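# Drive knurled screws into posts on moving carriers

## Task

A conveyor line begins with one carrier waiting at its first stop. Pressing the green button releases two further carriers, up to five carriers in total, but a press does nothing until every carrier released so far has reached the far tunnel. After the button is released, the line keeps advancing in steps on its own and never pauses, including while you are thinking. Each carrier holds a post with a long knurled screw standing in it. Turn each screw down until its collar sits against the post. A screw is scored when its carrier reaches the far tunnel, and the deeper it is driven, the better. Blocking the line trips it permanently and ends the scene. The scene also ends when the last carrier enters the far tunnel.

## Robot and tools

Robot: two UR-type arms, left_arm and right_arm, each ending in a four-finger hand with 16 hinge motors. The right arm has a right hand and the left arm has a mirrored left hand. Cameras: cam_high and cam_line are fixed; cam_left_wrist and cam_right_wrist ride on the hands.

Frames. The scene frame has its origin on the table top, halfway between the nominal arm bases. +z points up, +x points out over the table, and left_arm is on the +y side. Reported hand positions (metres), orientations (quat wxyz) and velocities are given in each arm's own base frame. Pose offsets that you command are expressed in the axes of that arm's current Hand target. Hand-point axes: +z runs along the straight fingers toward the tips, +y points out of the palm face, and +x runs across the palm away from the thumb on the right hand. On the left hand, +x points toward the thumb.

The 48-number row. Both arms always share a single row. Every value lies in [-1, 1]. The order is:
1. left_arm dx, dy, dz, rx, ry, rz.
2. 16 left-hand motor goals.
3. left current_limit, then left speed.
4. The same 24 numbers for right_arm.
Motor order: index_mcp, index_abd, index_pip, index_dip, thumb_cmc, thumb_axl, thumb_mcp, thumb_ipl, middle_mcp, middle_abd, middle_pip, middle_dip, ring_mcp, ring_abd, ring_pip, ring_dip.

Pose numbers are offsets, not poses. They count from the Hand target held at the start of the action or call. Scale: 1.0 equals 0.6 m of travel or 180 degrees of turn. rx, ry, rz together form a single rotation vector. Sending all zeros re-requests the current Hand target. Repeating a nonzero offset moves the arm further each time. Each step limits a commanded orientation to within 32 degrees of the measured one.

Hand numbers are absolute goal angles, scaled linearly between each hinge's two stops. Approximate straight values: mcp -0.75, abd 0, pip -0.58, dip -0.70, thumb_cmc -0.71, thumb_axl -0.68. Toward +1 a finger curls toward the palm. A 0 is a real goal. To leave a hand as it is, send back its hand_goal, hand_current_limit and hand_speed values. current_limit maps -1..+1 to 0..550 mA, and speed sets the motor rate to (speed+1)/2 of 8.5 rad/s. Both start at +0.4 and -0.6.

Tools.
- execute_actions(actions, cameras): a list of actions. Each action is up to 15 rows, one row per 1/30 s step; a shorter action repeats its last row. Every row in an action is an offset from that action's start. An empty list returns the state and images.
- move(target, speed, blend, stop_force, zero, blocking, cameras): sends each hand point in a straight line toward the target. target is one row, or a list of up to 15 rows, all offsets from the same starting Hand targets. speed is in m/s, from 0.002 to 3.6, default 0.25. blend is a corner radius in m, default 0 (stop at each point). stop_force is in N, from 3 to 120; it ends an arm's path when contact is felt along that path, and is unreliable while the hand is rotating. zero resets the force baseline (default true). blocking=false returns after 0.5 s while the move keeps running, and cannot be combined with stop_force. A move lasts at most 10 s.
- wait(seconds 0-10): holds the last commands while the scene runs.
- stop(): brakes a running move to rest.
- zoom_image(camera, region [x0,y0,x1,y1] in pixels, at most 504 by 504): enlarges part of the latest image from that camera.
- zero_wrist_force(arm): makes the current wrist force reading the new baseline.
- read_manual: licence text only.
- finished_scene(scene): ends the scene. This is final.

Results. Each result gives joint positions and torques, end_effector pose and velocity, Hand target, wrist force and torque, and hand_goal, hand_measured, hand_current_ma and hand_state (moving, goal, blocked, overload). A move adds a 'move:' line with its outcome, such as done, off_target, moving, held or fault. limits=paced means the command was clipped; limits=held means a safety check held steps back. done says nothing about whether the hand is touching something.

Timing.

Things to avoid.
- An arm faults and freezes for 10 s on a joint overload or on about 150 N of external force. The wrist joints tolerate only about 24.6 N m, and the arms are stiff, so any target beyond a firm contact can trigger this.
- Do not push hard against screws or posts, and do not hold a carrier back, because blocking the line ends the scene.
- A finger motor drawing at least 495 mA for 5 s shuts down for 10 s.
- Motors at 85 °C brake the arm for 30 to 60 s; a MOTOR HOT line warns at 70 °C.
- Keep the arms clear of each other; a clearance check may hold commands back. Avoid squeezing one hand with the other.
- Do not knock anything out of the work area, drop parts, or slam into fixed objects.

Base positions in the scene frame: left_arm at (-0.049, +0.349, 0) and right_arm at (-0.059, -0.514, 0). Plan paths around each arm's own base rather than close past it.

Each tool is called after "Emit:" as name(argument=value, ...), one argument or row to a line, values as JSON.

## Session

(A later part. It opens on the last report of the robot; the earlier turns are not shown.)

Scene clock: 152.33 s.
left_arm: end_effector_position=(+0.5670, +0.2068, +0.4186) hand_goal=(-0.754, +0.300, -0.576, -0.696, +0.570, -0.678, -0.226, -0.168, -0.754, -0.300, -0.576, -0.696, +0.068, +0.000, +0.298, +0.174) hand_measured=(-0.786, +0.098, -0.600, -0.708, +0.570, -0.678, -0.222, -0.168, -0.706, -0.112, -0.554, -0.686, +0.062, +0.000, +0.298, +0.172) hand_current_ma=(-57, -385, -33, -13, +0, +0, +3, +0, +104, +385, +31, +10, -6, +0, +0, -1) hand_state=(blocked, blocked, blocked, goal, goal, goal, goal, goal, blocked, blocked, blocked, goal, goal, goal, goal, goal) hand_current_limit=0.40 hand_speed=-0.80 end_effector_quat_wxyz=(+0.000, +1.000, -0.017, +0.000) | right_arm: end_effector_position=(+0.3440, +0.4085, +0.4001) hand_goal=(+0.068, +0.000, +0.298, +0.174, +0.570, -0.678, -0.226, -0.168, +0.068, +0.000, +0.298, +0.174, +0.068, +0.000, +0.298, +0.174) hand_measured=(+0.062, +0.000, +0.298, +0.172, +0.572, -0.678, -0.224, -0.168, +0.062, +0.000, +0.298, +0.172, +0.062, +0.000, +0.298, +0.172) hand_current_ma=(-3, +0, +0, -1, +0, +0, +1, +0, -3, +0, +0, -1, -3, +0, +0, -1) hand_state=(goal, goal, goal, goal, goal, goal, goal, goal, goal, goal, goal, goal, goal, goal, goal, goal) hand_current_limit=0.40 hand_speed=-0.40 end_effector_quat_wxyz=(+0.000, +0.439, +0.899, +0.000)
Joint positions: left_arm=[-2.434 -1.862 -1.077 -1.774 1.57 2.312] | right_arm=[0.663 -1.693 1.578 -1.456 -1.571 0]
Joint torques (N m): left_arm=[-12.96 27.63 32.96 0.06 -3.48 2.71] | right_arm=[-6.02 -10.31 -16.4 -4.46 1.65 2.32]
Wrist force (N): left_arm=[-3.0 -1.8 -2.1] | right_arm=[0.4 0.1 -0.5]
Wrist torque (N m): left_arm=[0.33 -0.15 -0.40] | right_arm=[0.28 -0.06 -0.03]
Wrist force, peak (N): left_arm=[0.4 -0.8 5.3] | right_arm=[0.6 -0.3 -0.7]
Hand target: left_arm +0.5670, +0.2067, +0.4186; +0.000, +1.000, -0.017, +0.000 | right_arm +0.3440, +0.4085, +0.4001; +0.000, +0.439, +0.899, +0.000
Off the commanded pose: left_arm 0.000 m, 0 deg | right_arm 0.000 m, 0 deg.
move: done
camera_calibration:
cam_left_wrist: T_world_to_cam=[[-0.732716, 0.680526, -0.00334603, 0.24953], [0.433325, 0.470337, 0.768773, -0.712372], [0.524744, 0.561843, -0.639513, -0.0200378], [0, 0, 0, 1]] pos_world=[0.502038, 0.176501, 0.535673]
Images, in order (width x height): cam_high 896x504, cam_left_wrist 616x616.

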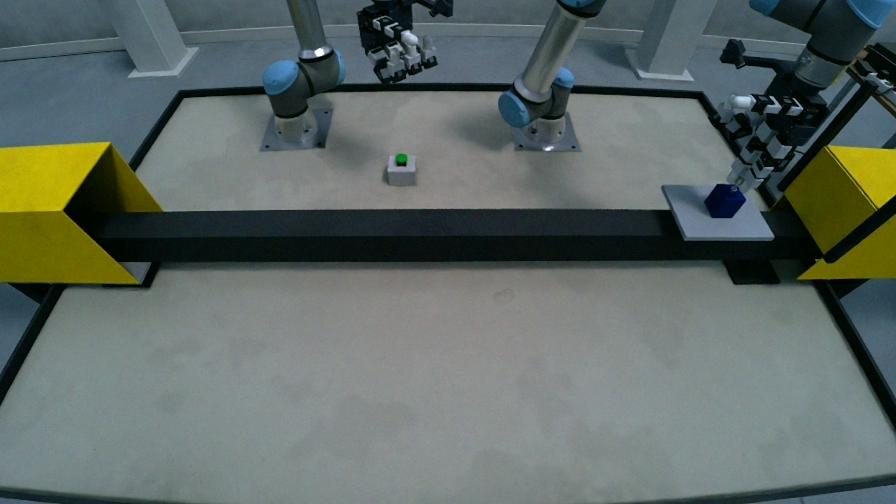

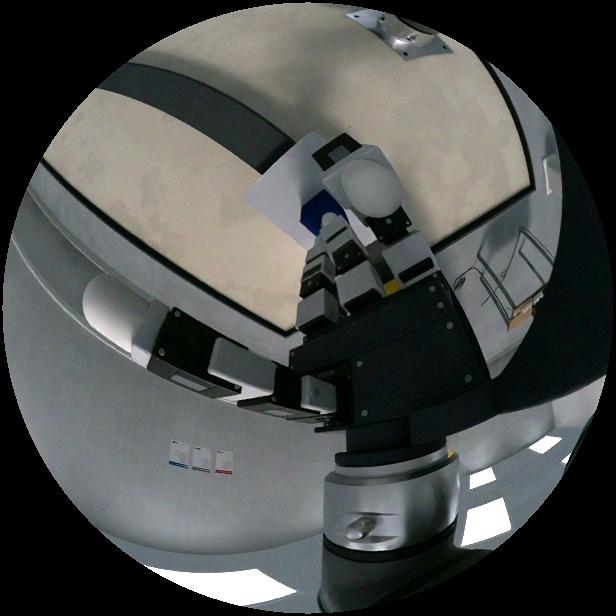

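Emit:
move(
  target=[0,0,0,0,0,0,-0.804,0.0,-0.576,-0.696,0.571,-0.678,-0.226,-0.168,-0.704,0.0,-0.576,-0.696,0.068,0,0.299,0.174,0.4,-0.6,0,0,0,0,0,0,0.068,0,0.299,0.174,0.571,-0.678,-0.226,-0.168,0.068,0,0.299,0.174,0.068,0,0.299,0.174,0.4,-0.4],
  cameras=["cam_high", "cam_left_wrist", "cam_line"],
)

Emit:
zoom_image(
  camera="cam_left_wrist",
  region=[290, 190, 360, 260],
)

Emit:
zoom_image(
  camera="cam_high",
  region=[710, 170, 750, 210],
)

Emit:
zoom_image(
  camera="cam_line",
  region=[580, 225, 620, 265],
)

Scene clock: 157.30 s.
left_arm: end_effector_position=(+0.5670, +0.2067, +0.4186) hand_goal=(-0.804, +0.000, -0.576, -0.696, +0.570, -0.678, -0.226, -0.168, -0.704, +0.000, -0.576, -0.696, +0.068, +0.000, +0.298, +0.174) hand_measured=(-0.802, +0.002, -0.578, -0.700, +0.570, -0.678, -0.222, -0.168, -0.700, -0.002, -0.574, -0.694, +0.062, +0.000, +0.298, +0.172) hand_current_ma=(+1, +1, -1, -2, +0, +0, +3, +0, +3, -1, +1, +1, -6, +0, +0, -1) hand_state=(goal, goal, goal, goal, goal, goal, goal, goal, goal, goal, goal, goal, goal, goal, goal, goal) hand_current_limit=0.40 hand_speed=-0.60 end_effector_quat_wxyz=(+0.000, +1.000, -0.017, +0.000) | right_arm: end_effector_position=(+0.3440, +0.4085, +0.4001) hand_goal=(+0.068, +0.000, +0.298, +0.174, +0.570, -0.678, -0.226, -0.168, +0.068, +0.000, +0.298, +0.174, +0.068, +0.000, +0.298, +0.174) hand_measured=(+0.062, +0.000, +0.298, +0.172, +0.572, -0.678, -0.224, -0.168, +0.062, +0.000, +0.298, +0.172, +0.062, +0.000, +0.298, +0.172) hand_current_ma=(-3, +0, +0, -1, +0, +0, +1, +0, -3, +0, +0, -1, -3, +0, +0, -1) hand_state=(goal, goal, goal, goal, goal, goal, goal, goal, goal, goal, goal, goal, goal, goal, goal, goal) hand_current_limit=0.40 hand_speed=-0.40 end_effector_quat_wxyz=(+0.000, +0.439, +0.899, +0.000)
Joint positions: left_arm=[-2.434 -1.862 -1.077 -1.774 1.57 2.312] | right_arm=[0.663 -1.693 1.578 -1.456 -1.571 0]
Joint torques (N m): left_arm=[-10.34 32.01 32.25 0.29 -0.11 2.31] | right_arm=[-5.98 -10.78 -16.49 -4.36 1.6 2.2]
Wrist force (N): left_arm=[-0.7 -0.6 0.1] | right_arm=[0.2 -0.2 -0.4]
Wrist torque (N m): left_arm=[0.01 0.14 -0.23] | right_arm=[0.24 -0.03 -0.06]
Wrist force, peak (N): left_arm=[-3.0 -1.8 -3.8] | right_arm=[0.7 -0.2 -0.5]
Hand target: left_arm +0.5670, +0.2067, +0.4186; +0.000, +1.000, -0.017, +0.000 | right_arm +0.3440, +0.4085, +0.4001; +0.000, +0.439, +0.899, +0.000
Off the commanded pose: left_arm 0.000 m, 0 deg | right_arm 0.000 m, 0 deg.
move: done
camera_calibration:
cam_left_wrist: T_world_to_cam=[[-0.732471, 0.68079, -0.00346531, 0.249423], [0.433455, 0.470273, 0.768739, -0.712408], [0.524979, 0.561577, -0.639553, -0.0200867], [0, 0, 0, 1]] pos_world=[0.502037, 0.176502, 0.535674]
Images, in order (width x height): cam_high 896x504, cam_line 896x504, cam_left_wrist 616x616.

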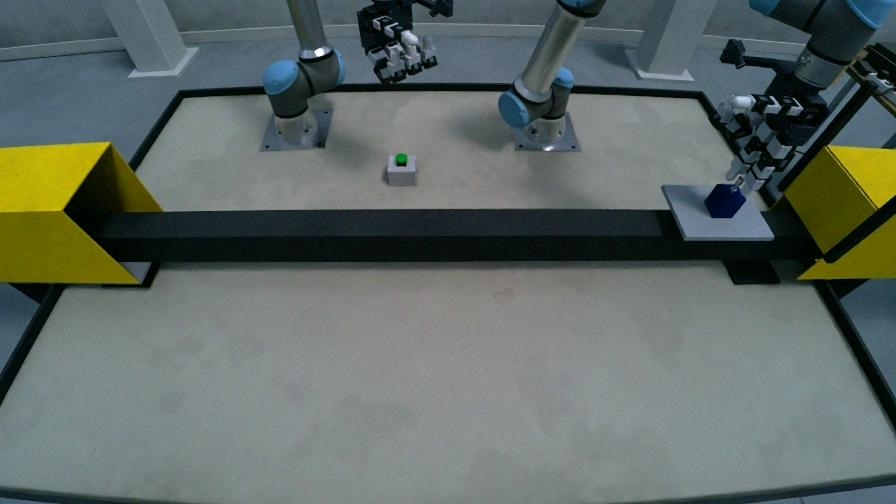

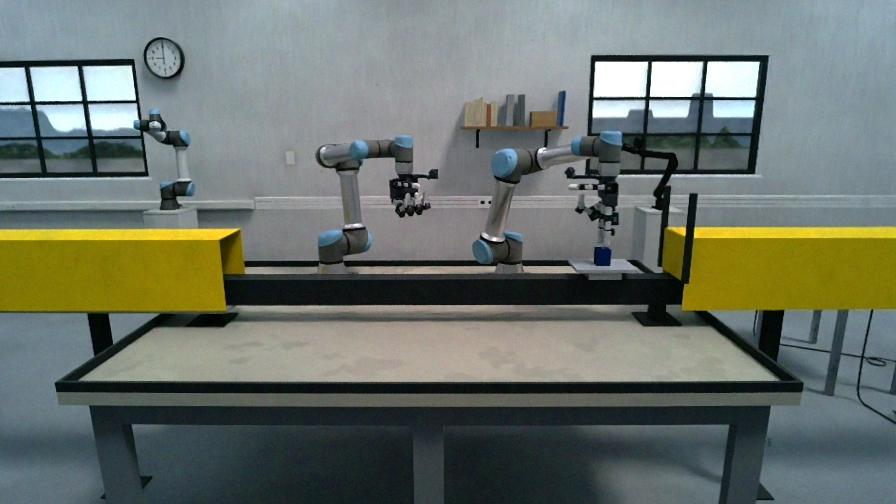

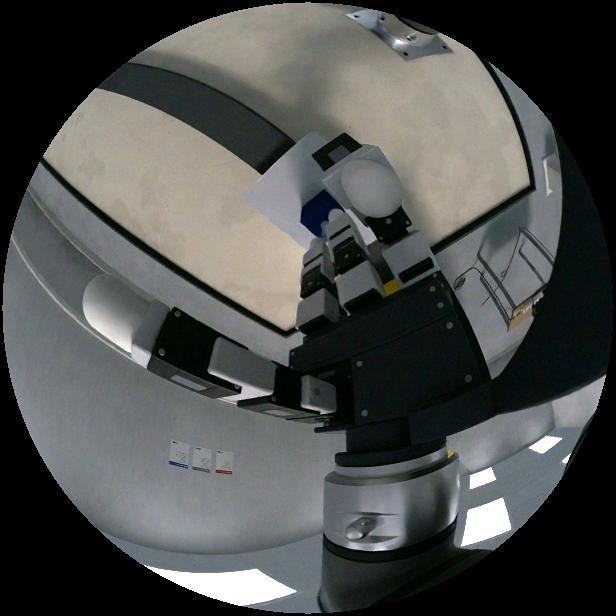

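Scaled by 7.200 from the camera's 616x616 image, which has a finer 880x880 frame.

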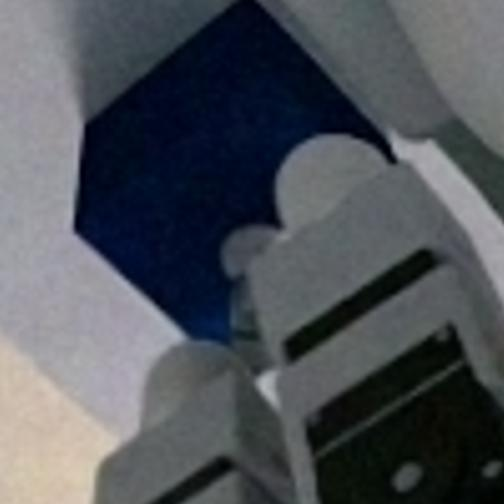

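Scaled by 12.600 from the camera's 896x504 image, which has a finer 1280x720 frame.

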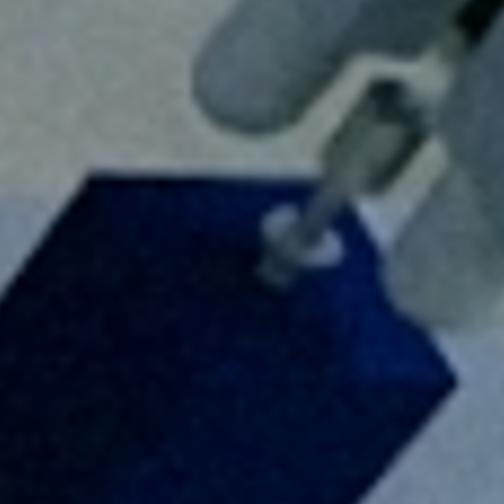

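Scaled by 12.600 from the camera's 896x504 image, which has a finer 1280x720 frame.

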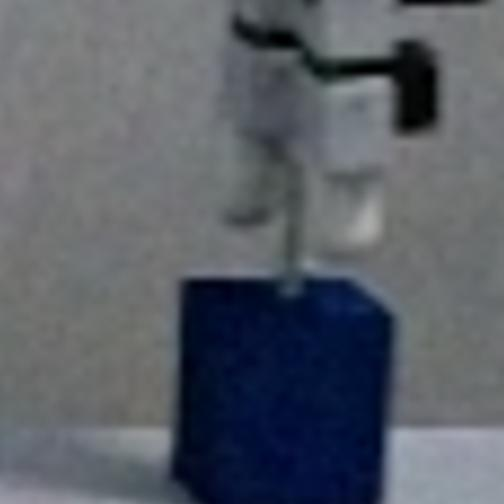

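Emit:
execute_actions(
  actions=[
    [[0,0,0,0,0,0,-0.804,0.25,-0.576,-0.696,0.571,-0.678,-0.226,-0.168,-0.704,-0.25,-0.576,-0.696,0.068,0,0.299,0.174,0.4,-0.6,0,0,0,0,0,0,0.068,0,0.299,0.174,0.571,-0.678,-0.226,-0.168,0.068,0,0.299,0.174,0.068,0,0.299,0.174,0.4,-0.4]],
    [[0,0,0,0,0,0,-0.644,0.25,-0.576,-0.696,0.571,-0.678,-0.226,-0.168,-0.864,-0.25,-0.576,-0.696,0.068,0,0.299,0.174,0.4,-0.6,0,0,0,0,0,0,0.068,0,0.299,0.174,0.571,-0.678,-0.226,-0.168,0.068,0,0.299,0.174,0.068,0,0.299,0.174,0.4,-0.4]],
  ],
  cameras=["cam_high", "cam_left_wrist"],
)

Emit:
zoom_image(
  camera="cam_left_wrist",
  region=[290, 190, 360, 260],
)

Emit:
zoom_image(
  camera="cam_high",
  region=[710, 170, 750, 210],
)

Scene clock: 159.27 s.
left_arm: end_effector_position=(+0.5670, +0.2067, +0.4186) hand_goal=(-0.644, +0.250, -0.576, -0.696, +0.570, -0.678, -0.226, -0.168, -0.864, -0.250, -0.576, -0.696, +0.068, +0.000, +0.298, +0.174) hand_measured=(-0.772, +0.104, -0.614, -0.714, +0.570, -0.678, -0.222, -0.168, -0.714, -0.100, -0.552, -0.686, +0.062, +0.000, +0.298, +0.172) hand_current_ma=(-385, -385, -70, -23, +0, +0, +3, +0, +385, +385, +34, +9, -6, +0, +0, -1) hand_state=(blocked, blocked, blocked, goal, goal, goal, goal, goal, blocked, blocked, blocked, goal, goal, goal, goal, goal) hand_current_limit=0.40 hand_speed=-0.60 end_effector_quat_wxyz=(+0.000, +1.000, -0.017, +0.000) | right_arm: end_effector_position=(+0.3440, +0.4085, +0.4001) hand_goal=(+0.068, +0.000, +0.298, +0.174, +0.570, -0.678, -0.226, -0.168, +0.068, +0.000, +0.298, +0.174, +0.068, +0.000, +0.298, +0.174) hand_measured=(+0.062, +0.000, +0.298, +0.172, +0.572, -0.678, -0.224, -0.168, +0.062, +0.000, +0.298, +0.172, +0.062, +0.000, +0.298, +0.172) hand_current_ma=(-3, +0, +0, -1, +0, +0, +1, +0, -3, +0, +0, -1, -3, +0, +0, -1) hand_state=(goal, goal, goal, goal, goal, goal, goal, goal, goal, goal, goal, goal, goal, goal, goal, goal) hand_current_limit=0.40 hand_speed=-0.40 end_effector_quat_wxyz=(+0.000, +0.439, +0.899, +0.000)
Joint positions: left_arm=[-2.434 -1.862 -1.077 -1.774 1.57 2.312] | right_arm=[0.663 -1.693 1.578 -1.456 -1.571 0]
Joint torques (N m): left_arm=[0.27 41.78 32.3 0.79 1.79 2.18] | right_arm=[-5.9 -10.95 -16.15 -4.4 1.62 2.17]
Wrist force (N): left_arm=[0.1 -1.3 -0.9] | right_arm=[0.3 0.0 -0.7]
Wrist torque (N m): left_arm=[0.13 0.21 -0.18] | right_arm=[0.27 -0.04 -0.05]
Wrist force, peak (N): left_arm=[-0.3 -0.5 2.6] | right_arm=[0.4 -0.2 -0.8]
Hand target: left_arm +0.5670, +0.2067, +0.4186; +0.000, +1.000, -0.017, +0.000 | right_arm +0.3440, +0.4085, +0.4001; +0.000, +0.439, +0.899, +0.000
Off the commanded pose: left_arm 0.000 m, 0 deg | right_arm 0.000 m, 0 deg.
camera_calibration:
cam_left_wrist: T_world_to_cam=[[-0.732507, 0.680751, -0.00342124, 0.249424], [0.43343, 0.470246, 0.76877, -0.712407], [0.52495, 0.561646, -0.639517, -0.0201038], [0, 0, 0, 1]] pos_world=[0.502037, 0.176502, 0.535673]
Images, in order (width x height): cam_high 896x504, cam_left_wrist 616x616.

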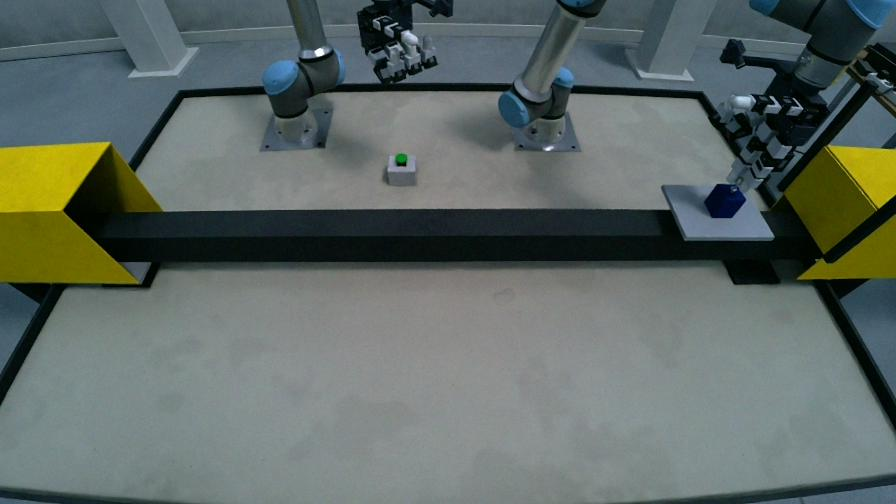

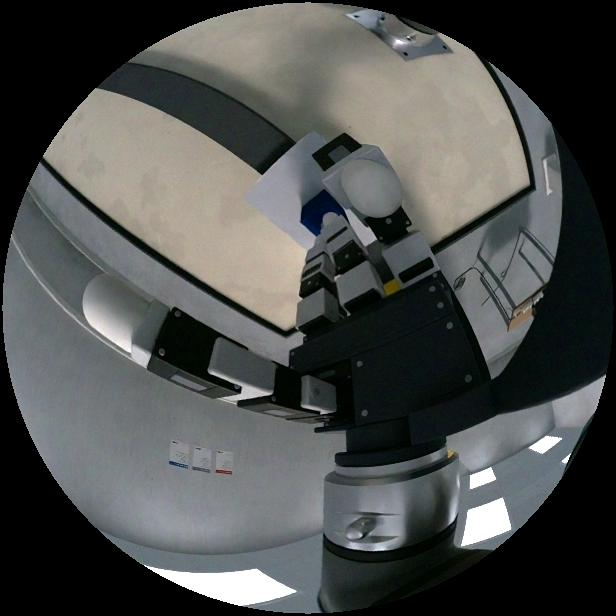

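Scaled by 7.200 from the camera's 616x616 image, which has a finer 880x880 frame.

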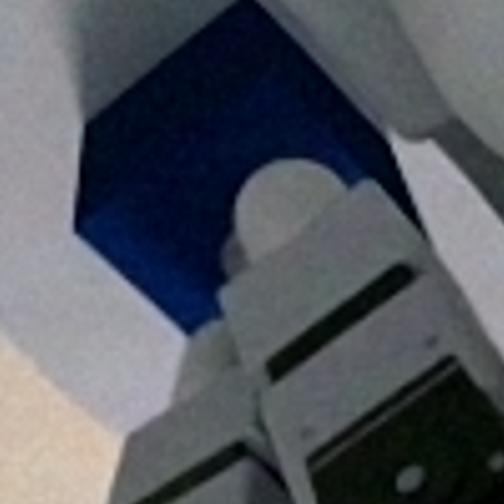

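Scaled by 12.600 from the camera's 896x504 image, which has a finer 1280x720 frame.

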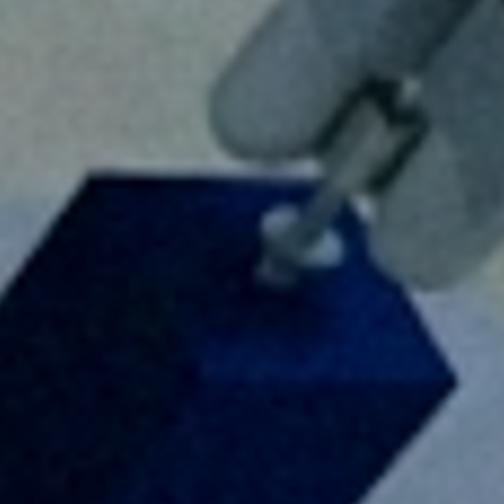

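Emit:
execute_actions(
  actions=[
    [[0,0,0,0,0,0,-0.644,0.25,-0.576,-0.696,0.571,-0.678,-0.226,-0.168,-0.864,-0.25,-0.576,-0.696,0.068,0,0.299,0.174,0.75,-0.6,0,0,0,0,0,0,0.068,0,0.299,0.174,0.571,-0.678,-0.226,-0.168,0.068,0,0.299,0.174,0.068,0,0.299,0.174,0.4,-0.4]],
  ],
  cameras=["cam_left_wrist"],
)

Emit:
zoom_image(
  camera="cam_left_wrist",
  region=[290, 190, 360, 260],
)

Scene clock: 160.60 s.
left_arm: end_effector_position=(+0.5670, +0.2067, +0.4186) hand_goal=(-0.644, +0.250, -0.576, -0.696, +0.570, -0.678, -0.226, -0.168, -0.864, -0.250, -0.576, -0.696, +0.068, +0.000, +0.298, +0.174) hand_measured=(-0.768, +0.104, -0.618, -0.716, +0.570, -0.678, -0.222, -0.168, -0.720, -0.100, -0.548, -0.684, +0.062, +0.000, +0.298, +0.172) hand_current_ma=(-423, -399, -78, -27, +0, +0, +3, +0, +481, +414, +43, +12, -6, +0, +0, -1) hand_state=(blocked, blocked, blocked, goal, goal, goal, goal, goal, blocked, blocked, blocked, goal, goal, goal, goal, goal) hand_current_limit=0.75 hand_speed=-0.60 end_effector_quat_wxyz=(+0.000, +1.000, -0.017, +0.000) | right_arm: end_effector_position=(+0.3440, +0.4085, +0.4001) hand_goal=(+0.068, +0.000, +0.298, +0.174, +0.570, -0.678, -0.226, -0.168, +0.068, +0.000, +0.298, +0.174, +0.068, +0.000, +0.298, +0.174) hand_measured=(+0.062, +0.000, +0.298, +0.172, +0.572, -0.678, -0.224, -0.168, +0.062, +0.000, +0.298, +0.172, +0.062, +0.000, +0.298, +0.172) hand_current_ma=(-3, +0, +0, -1, +0, +0, +1, +0, -3, +0, +0, -1, -3, +0, +0, -1) hand_state=(goal, goal, goal, goal, goal, goal, goal, goal, goal, goal, goal, goal, goal, goal, goal, goal) hand_current_limit=0.40 hand_speed=-0.40 end_effector_quat_wxyz=(+0.000, +0.439, +0.899, +0.000)
Joint positions: left_arm=[-2.434 -1.862 -1.077 -1.774 1.57 2.312] | right_arm=[0.663 -1.693 1.578 -1.456 -1.571 0]
Joint torques (N m): left_arm=[7.88 41.57 33.36 1.15 1.16 1.91] | right_arm=[-5.39 -11.08 -16.08 -4.38 1.53 2.14]
Wrist force (N): left_arm=[0.1 -0.9 -1.3] | right_arm=[0.1 -0.3 -0.6]
Wrist torque (N m): left_arm=[0.21 0.16 -0.17] | right_arm=[0.23 -0.01 -0.07]
Wrist force, peak (N): left_arm=[-0.1 -1.0 -1.7] | right_arm=[0.3 -0.4 -0.7]
Hand target: left_arm +0.5670, +0.2067, +0.4186; +0.000, +1.000, -0.017, +0.000 | right_arm +0.3440, +0.4085, +0.4001; +0.000, +0.439, +0.899, +0.000
Off the commanded pose: left_arm 0.000 m, 0 deg | right_arm 0.000 m, 0 deg.
camera_calibration:
cam_left_wrist: T_world_to_cam=[[-0.732507, 0.680751, -0.00342124, 0.249424], [0.43343, 0.470246, 0.76877, -0.712407], [0.52495, 0.561646, -0.639517, -0.0201038], [0, 0, 0, 1]] pos_world=[0.502037, 0.176502, 0.535673]
Images, in order (width x height): cam_left_wrist 616x616.

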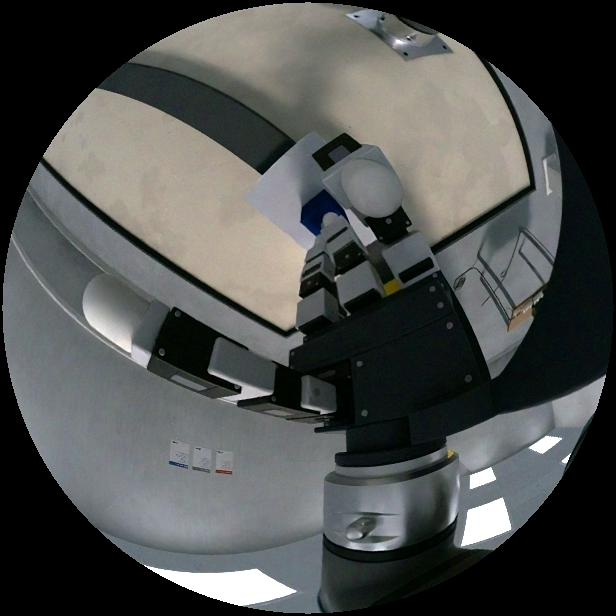

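Scaled by 7.200 from the camera's 616x616 image, which has a finer 880x880 frame.

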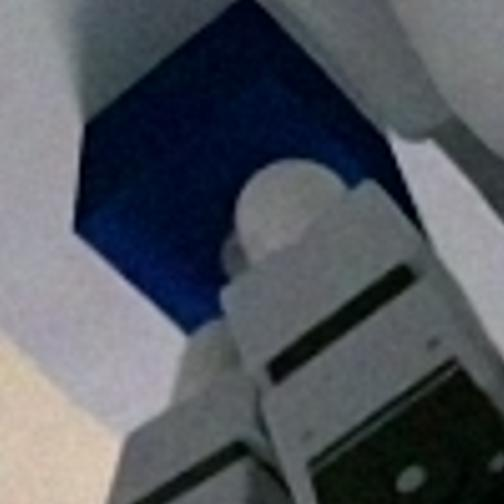

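Emit:
execute_actions(
  actions=[
    [[0,0,0,0,0,0,-0.644,0.15,-0.576,-0.696,0.571,-0.678,-0.226,-0.168,-0.864,-0.15,-0.576,-0.696,0.068,0,0.299,0.174,0.4,-0.6,0,0,0,0,0,0,0.068,0,0.299,0.174,0.571,-0.678,-0.226,-0.168,0.068,0,0.299,0.174,0.068,0,0.299,0.174,0.4,-0.4]],
  ],
)

Emit:
execute_actions(
  actions=[
    [[0,0,0,0,0,0,-0.644,0.12,-0.576,-0.696,0.571,-0.678,-0.226,-0.168,-0.864,-0.12,-0.576,-0.696,0.068,0,0.299,0.174,0.4,-0.6,0,0,0,0,0,0,0.068,0,0.299,0.174,0.571,-0.678,-0.226,-0.168,0.068,0,0.299,0.174,0.068,0,0.299,0.174,0.4,-0.4]],
  ],
)

Emit:
execute_actions(
  actions=[
    [[0,0,0,0,0,0,-0.644,0.09,-0.576,-0.696,0.571,-0.678,-0.226,-0.168,-0.864,-0.09,-0.576,-0.696,0.068,0,0.299,0.174,0.4,-0.6,0,0,0,0,0,0,0.068,0,0.299,0.174,0.571,-0.678,-0.226,-0.168,0.068,0,0.299,0.174,0.068,0,0.299,0.174,0.4,-0.4]],
  ],
  cameras=["cam_left_wrist"],
)

Emit:
zoom_image(
  camera="cam_left_wrist",
  region=[290, 190, 360, 260],
)

Scene clock: 161.77 s.
left_arm: end_effector_position=(+0.5670, +0.2067, +0.4186) hand_goal=(-0.644, +0.150, -0.576, -0.696, +0.570, -0.678, -0.226, -0.168, -0.864, -0.150, -0.576, -0.696, +0.068, +0.000, +0.298, +0.174) hand_measured=(-0.650, +0.132, -0.582, -0.700, +0.570, -0.678, -0.222, -0.168, -0.852, -0.132, -0.572, -0.692, +0.062, +0.000, +0.298, +0.172) hand_current_ma=(-6, -17, -4, -2, +0, +0, +3, +0, +13, +20, +3, +2, -6, +0, +0, -1) hand_state=(goal, goal, goal, goal, goal, goal, goal, goal, goal, goal, goal, goal, goal, goal, goal, goal) hand_current_limit=0.40 hand_speed=-0.60 end_effector_quat_wxyz=(+0.000, +1.000, -0.017, +0.000) | right_arm: end_effector_position=(+0.3440, +0.4085, +0.4001) hand_goal=(+0.068, +0.000, +0.298, +0.174, +0.570, -0.678, -0.226, -0.168, +0.068, +0.000, +0.298, +0.174, +0.068, +0.000, +0.298, +0.174) hand_measured=(+0.062, +0.000, +0.298, +0.172, +0.572, -0.678, -0.224, -0.168, +0.062, +0.000, +0.298, +0.172, +0.062, +0.000, +0.298, +0.172) hand_current_ma=(-3, +0, +0, -1, +0, +0, +1, +0, -3, +0, +0, -1, -3, +0, +0, -1) hand_state=(goal, goal, goal, goal, goal, goal, goal, goal, goal, goal, goal, goal, goal, goal, goal, goal) hand_current_limit=0.40 hand_speed=-0.40 end_effector_quat_wxyz=(+0.000, +0.439, +0.899, +0.000)
Joint positions: left_arm=[-2.434 -1.862 -1.077 -1.774 1.57 2.312] | right_arm=[0.663 -1.693 1.578 -1.456 -1.571 0]
Joint torques (N m): left_arm=[9.25 35.21 25.37 1.74 0.4 1.99] | right_arm=[-5.73 -10.64 -16.34 -4.34 1.64 2.08]
Wrist force (N): left_arm=[-0.4 -0.4 -0.1] | right_arm=[0.2 0.0 -0.6]
Wrist torque (N m): left_arm=[0.03 0.11 -0.21] | right_arm=[0.27 -0.03 -0.05]
Wrist force, peak (N): left_arm=[-0.7 -1.2 -6.3] | right_arm=[0.2 -0.3 -0.8]
Hand target: left_arm +0.5670, +0.2067, +0.4186; +0.000, +1.000, -0.017, +0.000 | right_arm +0.3440, +0.4085, +0.4001; +0.000, +0.439, +0.899, +0.000
Off the commanded pose: left_arm 0.000 m, 0 deg | right_arm 0.000 m, 0 deg.

Scene clock: 162.47 s.
left_arm: end_effector_position=(+0.5670, +0.2067, +0.4186) hand_goal=(-0.644, +0.120, -0.576, -0.696, +0.570, -0.678, -0.226, -0.168, -0.864, -0.120, -0.576, -0.696, +0.068, +0.000, +0.298, +0.174) hand_measured=(-0.646, +0.120, -0.578, -0.700, +0.570, -0.678, -0.222, -0.168, -0.856, -0.120, -0.572, -0.694, +0.062, +0.000, +0.298, +0.172) hand_current_ma=(-1, +0, -2, -2, +0, +0, +3, +0, +9, +0, +2, +1, -6, +0, +0, -1) hand_state=(goal, goal, goal, goal, goal, goal, goal, goal, goal, goal, goal, goal, goal, goal, goal, goal) hand_current_limit=0.40 hand_speed=-0.60 end_effector_quat_wxyz=(+0.000, +1.000, -0.017, +0.000) | right_arm: end_effector_position=(+0.3440, +0.4085, +0.4001) hand_goal=(+0.068, +0.000, +0.298, +0.174, +0.570, -0.678, -0.226, -0.168, +0.068, +0.000, +0.298, +0.174, +0.068, +0.000, +0.298, +0.174) hand_measured=(+0.062, +0.000, +0.298, +0.172, +0.572, -0.678, -0.224, -0.168, +0.062, +0.000, +0.298, +0.172, +0.062, +0.000, +0.298, +0.172) hand_current_ma=(-3, +0, +0, -1, +0, +0, +1, +0, -3, +0, +0, -1, -3, +0, +0, -1) hand_state=(goal, goal, goal, goal, goal, goal, goal, goal, goal, goal, goal, goal, goal, goal, goal, goal) hand_current_limit=0.40 hand_speed=-0.40 end_effector_quat_wxyz=(+0.000, +0.439, +0.899, +0.000)
Joint positions: left_arm=[-2.434 -1.862 -1.077 -1.774 1.57 2.312] | right_arm=[0.663 -1.693 1.578 -1.456 -1.571 0]
Joint torques (N m): left_arm=[7.72 30.69 18.06 1.92 0.2 1.77] | right_arm=[-6.05 -10.91 -16.53 -4.43 1.6 2.06]
Wrist force (N): left_arm=[-0.6 -0.4 0.2] | right_arm=[0.5 -0.1 -0.4]
Wrist torque (N m): left_arm=[0.01 0.13 -0.23] | right_arm=[0.23 -0.06 -0.04]
Wrist force, peak (N): left_arm=[-0.7 -0.6 0.2] | right_arm=[0.4 -0.2 -0.7]
Hand target: left_arm +0.5670, +0.2067, +0.4186; +0.000, +1.000, -0.017, +0.000 | right_arm +0.3440, +0.4085, +0.4001; +0.000, +0.439, +0.899, +0.000
Off the commanded pose: left_arm 0.000 m, 0 deg | right_arm 0.000 m, 0 deg.

Scene clock: 163.17 s.
left_arm: end_effector_position=(+0.5670, +0.2067, +0.4186) hand_goal=(-0.644, +0.090, -0.576, -0.696, +0.570, -0.678, -0.226, -0.168, -0.864, -0.090, -0.576, -0.696, +0.068, +0.000, +0.298, +0.174) hand_measured=(-0.646, +0.092, -0.578, -0.700, +0.570, -0.678, -0.222, -0.168, -0.856, -0.092, -0.572, -0.694, +0.062, +0.000, +0.298, +0.172) hand_current_ma=(-1, +1, -2, -2, +0, +0, +3, +0, +9, -1, +2, +1, -6, +0, +0, -1) hand_state=(goal, goal, goal, goal, goal, goal, goal, goal, goal, goal, goal, goal, goal, goal, goal, goal) hand_current_limit=0.40 hand_speed=-0.60 end_effector_quat_wxyz=(+0.000, +1.000, -0.017, +0.000) | right_arm: end_effector_position=(+0.3440, +0.4085, +0.4001) hand_goal=(+0.068, +0.000, +0.298, +0.174, +0.570, -0.678, -0.226, -0.168, +0.068, +0.000, +0.298, +0.174, +0.068, +0.000, +0.298, +0.174) hand_measured=(+0.062, +0.000, +0.298, +0.172, +0.572, -0.678, -0.224, -0.168, +0.062, +0.000, +0.298, +0.172, +0.062, +0.000, +0.298, +0.172) hand_current_ma=(-3, +0, +0, -1, +0, +0, +1, +0, -3, +0, +0, -1, -3, +0, +0, -1) hand_state=(goal, goal, goal, goal, goal, goal, goal, goal, goal, goal, goal, goal, goal, goal, goal, goal) hand_current_limit=0.40 hand_speed=-0.40 end_effector_quat_wxyz=(+0.000, +0.439, +0.899, +0.000)
Joint positions: left_arm=[-2.434 -1.862 -1.077 -1.774 1.57 2.312] | right_arm=[0.663 -1.693 1.578 -1.456 -1.571 0]
Joint torques (N m): left_arm=[8.13 30.36 11.79 2.04 -0.39 1.8] | right_arm=[-5.64 -10.77 -16.58 -4.3 1.54 2.08]
Wrist force (N): left_arm=[-0.5 -0.5 0.1] | right_arm=[0.5 -0.1 -0.6]
Wrist torque (N m): left_arm=[0.01 0.12 -0.22] | right_arm=[0.25 -0.06 -0.03]
Wrist force, peak (N): left_arm=[-0.6 -0.7 -0.2] | right_arm=[0.0 -0.3 -0.8]
Hand target: left_arm +0.5670, +0.2067, +0.4186; +0.000, +1.000, -0.017, +0.000 | right_arm +0.3440, +0.4085, +0.4001; +0.000, +0.439, +0.899, +0.000
Off the commanded pose: left_arm 0.000 m, 0 deg | right_arm 0.000 m, 0 deg.
camera_calibration:
cam_left_wrist: T_world_to_cam=[[-0.732507, 0.680751, -0.00342124, 0.249424], [0.43343, 0.470246, 0.76877, -0.712407], [0.52495, 0.561646, -0.639517, -0.0201038], [0, 0, 0, 1]] pos_world=[0.502037, 0.176502, 0.535673]
Images, in order (width x height): cam_left_wrist 616x616.

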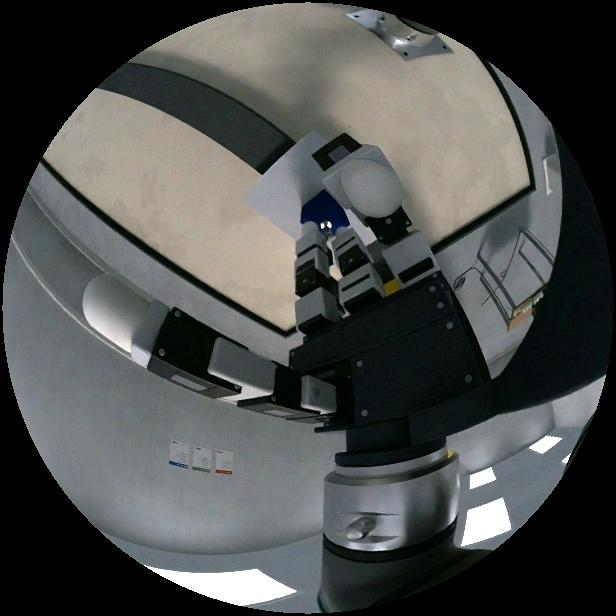

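Scaled by 7.200 from the camera's 616x616 image, which has a finer 880x880 frame.

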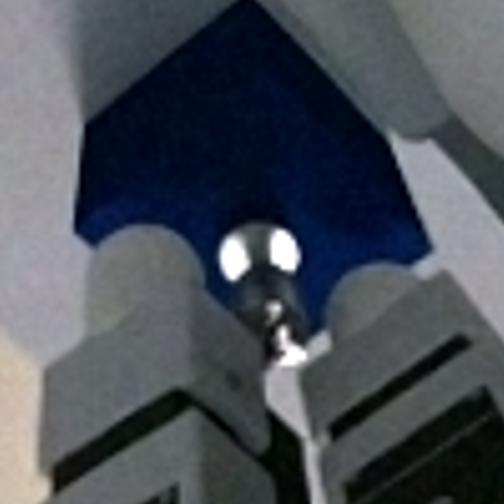

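Emit:
execute_actions(
  actions=[
    [[0,0,0,0,0,0,-0.78,0.02,-0.576,-0.696,0.571,-0.678,-0.226,-0.168,-0.728,-0.02,-0.576,-0.696,0.068,0,0.299,0.174,0.4,-0.4,0,0,0,0,0,0,0.068,0,0.299,0.174,0.571,-0.678,-0.226,-0.168,0.068,0,0.299,0.174,0.068,0,0.299,0.174,0.4,-0.4]],
    [[0,0,0,0,0,0,-0.78,0.23,-0.576,-0.696,0.571,-0.678,-0.226,-0.168,-0.728,-0.23,-0.576,-0.696,0.068,0,0.299,0.174,0.4,-0.4,0,0,0,0,0,0,0.068,0,0.299,0.174,0.571,-0.678,-0.226,-0.168,0.068,0,0.299,0.174,0.068,0,0.299,0.174,0.4,-0.4]],
    [[0,0,0,0,0,0,-0.67,0.23,-0.576,-0.696,0.571,-0.678,-0.226,-0.168,-0.838,-0.23,-0.576,-0.696,0.068,0,0.299,0.174,0.4,-0.4,0,0,0,0,0,0,0.068,0,0.299,0.174,0.571,-0.678,-0.226,-0.168,0.068,0,0.299,0.174,0.068,0,0.299,0.174,0.4,-0.4]],
  ],
  cameras=["cam_high", "cam_left_wrist"],
)

Emit:
zoom_image(
  camera="cam_left_wrist",
  region=[290, 190, 360, 260],
)

Emit:
zoom_image(
  camera="cam_high",
  region=[710, 170, 750, 210],
)

Scene clock: 165.63 s.
left_arm: end_effector_position=(+0.5670, +0.2067, +0.4186) hand_goal=(-0.670, +0.230, -0.576, -0.696, +0.570, -0.678, -0.226, -0.168, -0.838, -0.230, -0.576, -0.696, +0.068, +0.000, +0.298, +0.174) hand_measured=(-0.776, +0.104, -0.612, -0.714, +0.570, -0.678, -0.222, -0.168, -0.718, -0.100, -0.552, -0.686, +0.062, +0.000, +0.298, +0.172) hand_current_ma=(-335, -325, -61, -21, +0, +0, +3, +0, +385, +341, +35, +11, -6, +0, +0, -1) hand_state=(blocked, blocked, blocked, goal, goal, goal, goal, goal, blocked, blocked, blocked, goal, goal, goal, goal, goal) hand_current_limit=0.40 hand_speed=-0.40 end_effector_quat_wxyz=(+0.000, +1.000, -0.017, +0.000) | right_arm: end_effector_position=(+0.3440, +0.4085, +0.4001) hand_goal=(+0.068, +0.000, +0.298, +0.174, +0.570, -0.678, -0.226, -0.168, +0.068, +0.000, +0.298, +0.174, +0.068, +0.000, +0.298, +0.174) hand_measured=(+0.062, +0.000, +0.298, +0.172, +0.572, -0.678, -0.224, -0.168, +0.062, +0.000, +0.298, +0.172, +0.062, +0.000, +0.298, +0.172) hand_current_ma=(-3, +0, +0, -1, +0, +0, +1, +0, -3, +0, +0, -1, -3, +0, +0, -1) hand_state=(goal, goal, goal, goal, goal, goal, goal, goal, goal, goal, goal, goal, goal, goal, goal, goal) hand_current_limit=0.40 hand_speed=-0.40 end_effector_quat_wxyz=(+0.000, +0.439, +0.899, +0.000)
Joint positions: left_arm=[-2.434 -1.862 -1.077 -1.774 1.57 2.312] | right_arm=[0.663 -1.693 1.578 -1.456 -1.571 0]
Joint torques (N m): left_arm=[9.17 43.39 22.04 2.57 -1.69 1.3] | right_arm=[-5.82 -10.4 -16.29 -4.4 1.55 2.08]
Wrist force (N): left_arm=[-0.1 -1.0 1.9] | right_arm=[0.2 0.0 -0.4]
Wrist torque (N m): left_arm=[-0.04 0.19 -0.18] | right_arm=[0.27 -0.02 -0.05]
Wrist force, peak (N): left_arm=[-0.6 -0.7 4.4] | right_arm=[0.5 -0.3 -0.7]
Hand target: left_arm +0.5670, +0.2067, +0.4186; +0.000, +1.000, -0.017, +0.000 | right_arm +0.3440, +0.4085, +0.4001; +0.000, +0.439, +0.899, +0.000
Off the commanded pose: left_arm 0.000 m, 0 deg | right_arm 0.000 m, 0 deg.
camera_calibration:
cam_left_wrist: T_world_to_cam=[[-0.732513, 0.680745, -0.00331827, 0.249372], [0.433507, 0.47022, 0.768742, -0.712349], [0.524878, 0.561675, -0.63955, -0.0201187], [0, 0, 0, 1]] pos_world=[0.502037, 0.176502, 0.535573]
Images, in order (width x height): cam_high 896x504, cam_left_wrist 616x616.

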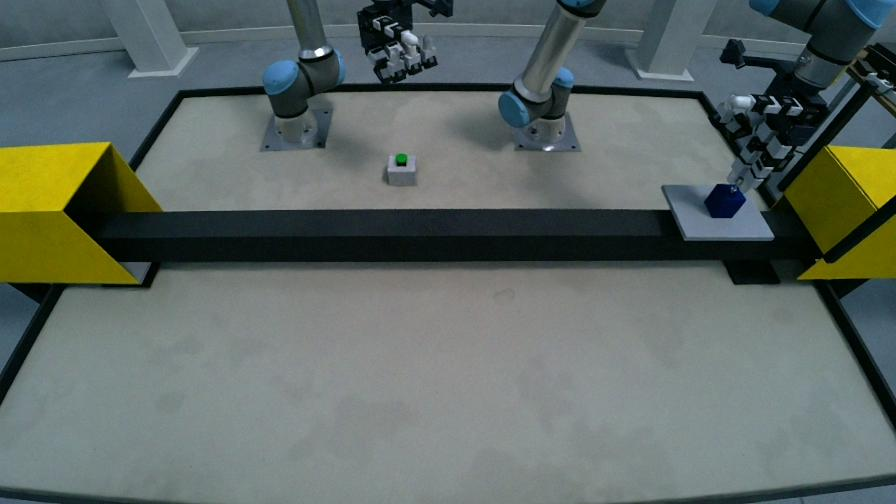

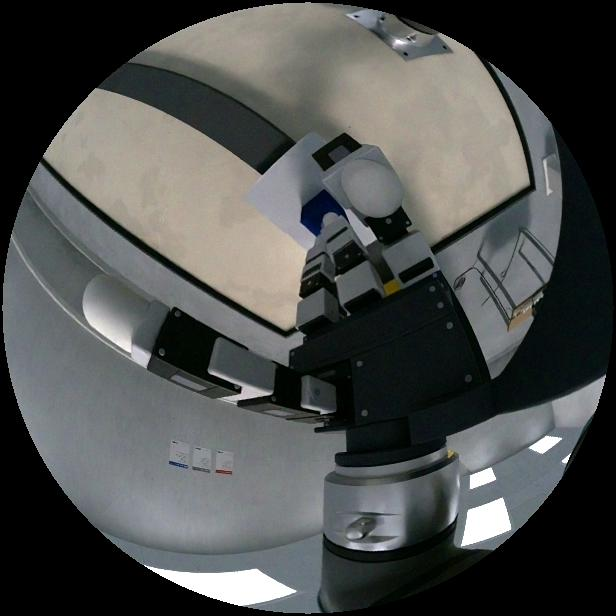

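Scaled by 7.200 from the camera's 616x616 image, which has a finer 880x880 frame.

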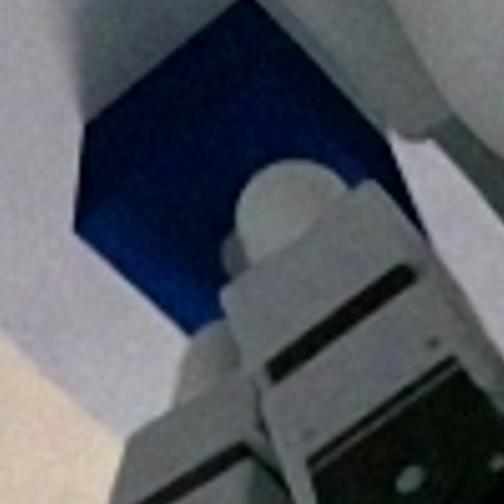

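Scaled by 12.600 from the camera's 896x504 image, which has a finer 1280x720 frame.

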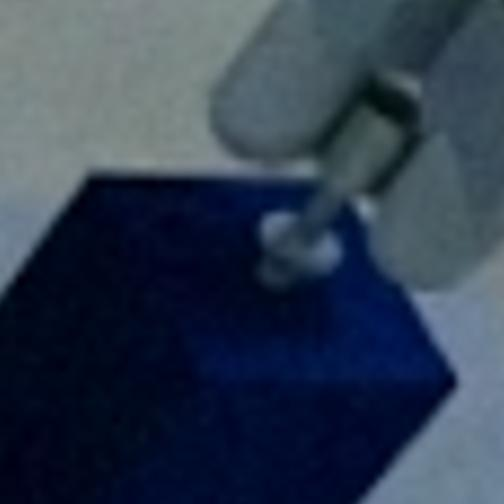

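Emit:
execute_actions(
  actions=[
    [[0,0,0,0,0,0,-0.75,0.02,-0.576,-0.696,0.571,-0.678,-0.226,-0.168,-0.758,-0.02,-0.576,-0.696,0.068,0,0.299,0.174,0.4,-0.4,0,0,0,0,0,0,0.068,0,0.299,0.174,0.571,-0.678,-0.226,-0.168,0.068,0,0.299,0.174,0.068,0,0.299,0.174,0.4,-0.4]],
    [[0,0,0,0,0,0,-0.75,0.23,-0.576,-0.696,0.571,-0.678,-0.226,-0.168,-0.758,-0.23,-0.576,-0.696,0.068,0,0.299,0.174,0.4,-0.4,0,0,0,0,0,0,0.068,0,0.299,0.174,0.571,-0.678,-0.226,-0.168,0.068,0,0.299,0.174,0.068,0,0.299,0.174,0.4,-0.4]],
  ],
)

Emit:
execute_actions(
  actions=[
    [[0,0,0,0,0,0,-0.67,0.23,-0.576,-0.696,0.571,-0.678,-0.226,-0.168,-0.838,-0.23,-0.576,-0.696,0.068,0,0.299,0.174,0.4,-0.4,0,0,0,0,0,0,0.068,0,0.299,0.174,0.571,-0.678,-0.226,-0.168,0.068,0,0.299,0.174,0.068,0,0.299,0.174,0.4,-0.4]],
  ],
  cameras=["cam_high", "cam_left_wrist"],
)

Emit:
zoom_image(
  camera="cam_left_wrist",
  region=[290, 190, 360, 260],
)

Emit:
zoom_image(
  camera="cam_high",
  region=[710, 170, 750, 210],
)

Scene clock: 167.73 s.
left_arm: end_effector_position=(+0.5670, +0.2067, +0.4186) hand_goal=(-0.750, +0.230, -0.576, -0.696, +0.570, -0.678, -0.226, -0.168, -0.758, -0.230, -0.576, -0.696, +0.068, +0.000, +0.298, +0.174) hand_measured=(-0.752, +0.074, -0.578, -0.700, +0.570, -0.678, -0.222, -0.168, -0.752, -0.072, -0.574, -0.694, +0.062, +0.000, +0.298, +0.172) hand_current_ma=(+0, -385, -1, -2, +0, +0, +3, +0, +5, +385, +2, +1, -6, +0, +0, -1) hand_state=(goal, blocked, goal, goal, goal, goal, goal, goal, goal, blocked, goal, goal, goal, goal, goal, goal) hand_current_limit=0.40 hand_speed=-0.40 end_effector_quat_wxyz=(+0.000, +1.000, -0.017, +0.000) | right_arm: end_effector_position=(+0.3440, +0.4085, +0.4001) hand_goal=(+0.068, +0.000, +0.298, +0.174, +0.570, -0.678, -0.226, -0.168, +0.068, +0.000, +0.298, +0.174, +0.068, +0.000, +0.298, +0.174) hand_measured=(+0.062, +0.000, +0.298, +0.172, +0.572, -0.678, -0.224, -0.168, +0.062, +0.000, +0.298, +0.172, +0.062, +0.000, +0.298, +0.172) hand_current_ma=(-3, +0, +0, -1, +0, +0, +1, +0, -3, +0, +0, -1, -3, +0, +0, -1) hand_state=(goal, goal, goal, goal, goal, goal, goal, goal, goal, goal, goal, goal, goal, goal, goal, goal) hand_current_limit=0.40 hand_speed=-0.40 end_effector_quat_wxyz=(+0.000, +0.439, +0.899, +0.000)
Joint positions: left_arm=[-2.434 -1.862 -1.077 -1.774 1.57 2.312] | right_arm=[0.663 -1.693 1.578 -1.456 -1.571 0]
Joint torques (N m): left_arm=[8.65 37.47 34.32 3.58 -2.51 0.96] | right_arm=[-6.06 -10.79 -16.52 -4.32 1.64 2]
Wrist force (N): left_arm=[-0.2 -0.6 1.2] | right_arm=[0.4 -0.4 -0.9]
Wrist torque (N m): left_arm=[-0.06 0.12 -0.19] | right_arm=[0.25 -0.04 -0.05]
Wrist force, peak (N): left_arm=[-0.4 -1.2 2.8] | right_arm=[0.4 -0.4 -0.9]
Hand target: left_arm +0.5670, +0.2067, +0.4186; +0.000, +1.000, -0.017, +0.000 | right_arm +0.3440, +0.4085, +0.4001; +0.000, +0.439, +0.899, +0.000
Off the commanded pose: left_arm 0.000 m, 0 deg | right_arm 0.000 m, 0 deg.

Scene clock: 168.43 s.
left_arm: end_effector_position=(+0.5670, +0.2067, +0.4186) hand_goal=(-0.670, +0.230, -0.576, -0.696, +0.570, -0.678, -0.226, -0.168, -0.838, -0.230, -0.576, -0.696, +0.068, +0.000, +0.298, +0.174) hand_measured=(-0.682, +0.106, -0.578, -0.698, +0.570, -0.678, -0.222, -0.168, -0.820, -0.104, -0.574, -0.696, +0.062, +0.000, +0.298, +0.172) hand_current_ma=(-15, -315, -1, -1, +0, +0, +3, +0, +23, +323, +1, +0, -6, +0, +0, -1) hand_state=(goal, blocked, goal, goal, goal, goal, goal, goal, goal, blocked, goal, goal, goal, goal, goal, goal) hand_current_limit=0.40 hand_speed=-0.40 end_effector_quat_wxyz=(+0.000, +1.000, -0.017, +0.000) | right_arm: end_effector_position=(+0.3440, +0.4085, +0.4001) hand_goal=(+0.068, +0.000, +0.298, +0.174, +0.570, -0.678, -0.226, -0.168, +0.068, +0.000, +0.298, +0.174, +0.068, +0.000, +0.298, +0.174) hand_measured=(+0.062, +0.000, +0.298, +0.172, +0.572, -0.678, -0.224, -0.168, +0.062, +0.000, +0.298, +0.172, +0.062, +0.000, +0.298, +0.172) hand_current_ma=(-3, +0, +0, -1, +0, +0, +1, +0, -3, +0, +0, -1, -3, +0, +0, -1) hand_state=(goal, goal, goal, goal, goal, goal, goal, goal, goal, goal, goal, goal, goal, goal, goal, goal) hand_current_limit=0.40 hand_speed=-0.40 end_effector_quat_wxyz=(+0.000, +0.439, +0.899, +0.000)
Joint positions: left_arm=[-2.434 -1.862 -1.077 -1.774 1.57 2.312] | right_arm=[0.663 -1.693 1.578 -1.456 -1.571 0]
Joint torques (N m): left_arm=[8.81 33.06 33.94 3.87 -2.41 1.1] | right_arm=[-5.64 -10.67 -16.75 -4.33 1.59 2.01]
Wrist force (N): left_arm=[-0.3 -0.2 0.1] | right_arm=[0.3 -0.3 -0.4]
Wrist torque (N m): left_arm=[0.05 0.10 -0.21] | right_arm=[0.23 -0.04 -0.05]
Wrist force, peak (N): left_arm=[-0.3 -0.5 2.5] | right_arm=[0.6 0.0 -0.6]
Hand target: left_arm +0.5670, +0.2067, +0.4186; +0.000, +1.000, -0.017, +0.000 | right_arm +0.3440, +0.4085, +0.4001; +0.000, +0.439, +0.899, +0.000
Off the commanded pose: left_arm 0.000 m, 0 deg | right_arm 0.000 m, 0 deg.
camera_calibration:
cam_left_wrist: T_world_to_cam=[[-0.732507, 0.680751, -0.00342124, 0.249424], [0.43343, 0.470246, 0.76877, -0.712407], [0.52495, 0.561646, -0.639517, -0.0201038], [0, 0, 0, 1]] pos_world=[0.502037, 0.176502, 0.535673]
Images, in order (width x height): cam_high 896x504, cam_left_wrist 616x616.

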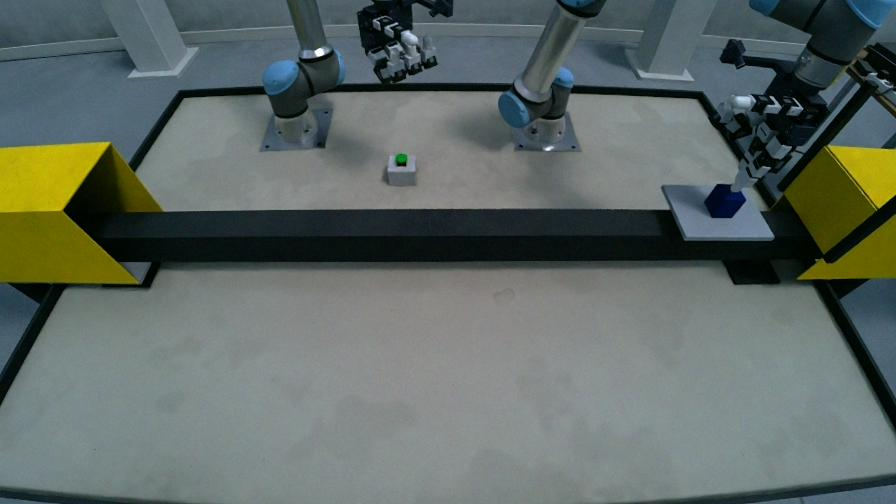

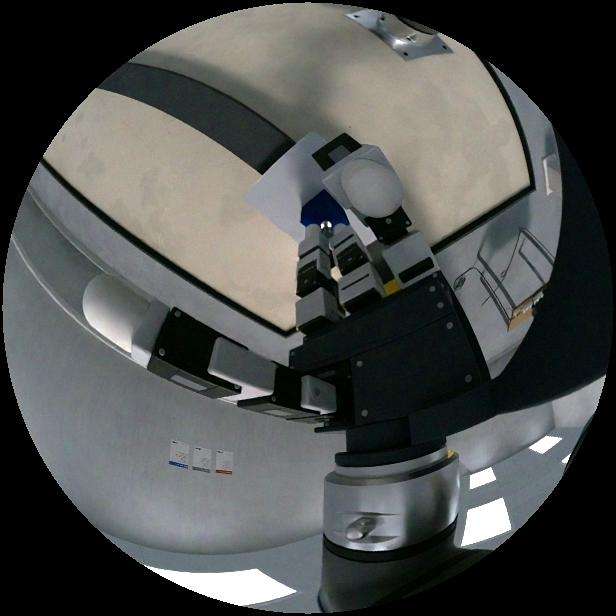

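Scaled by 7.200 from the camera's 616x616 image, which has a finer 880x880 frame.

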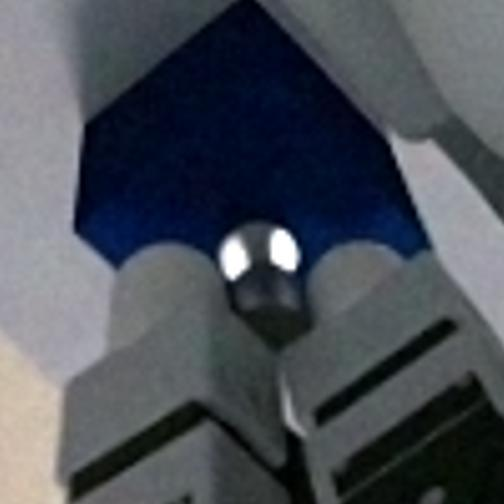

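Scaled by 12.600 from the camera's 896x504 image, which has a finer 1280x720 frame.

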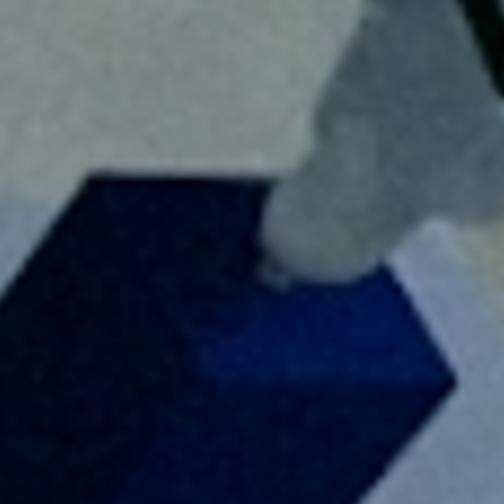

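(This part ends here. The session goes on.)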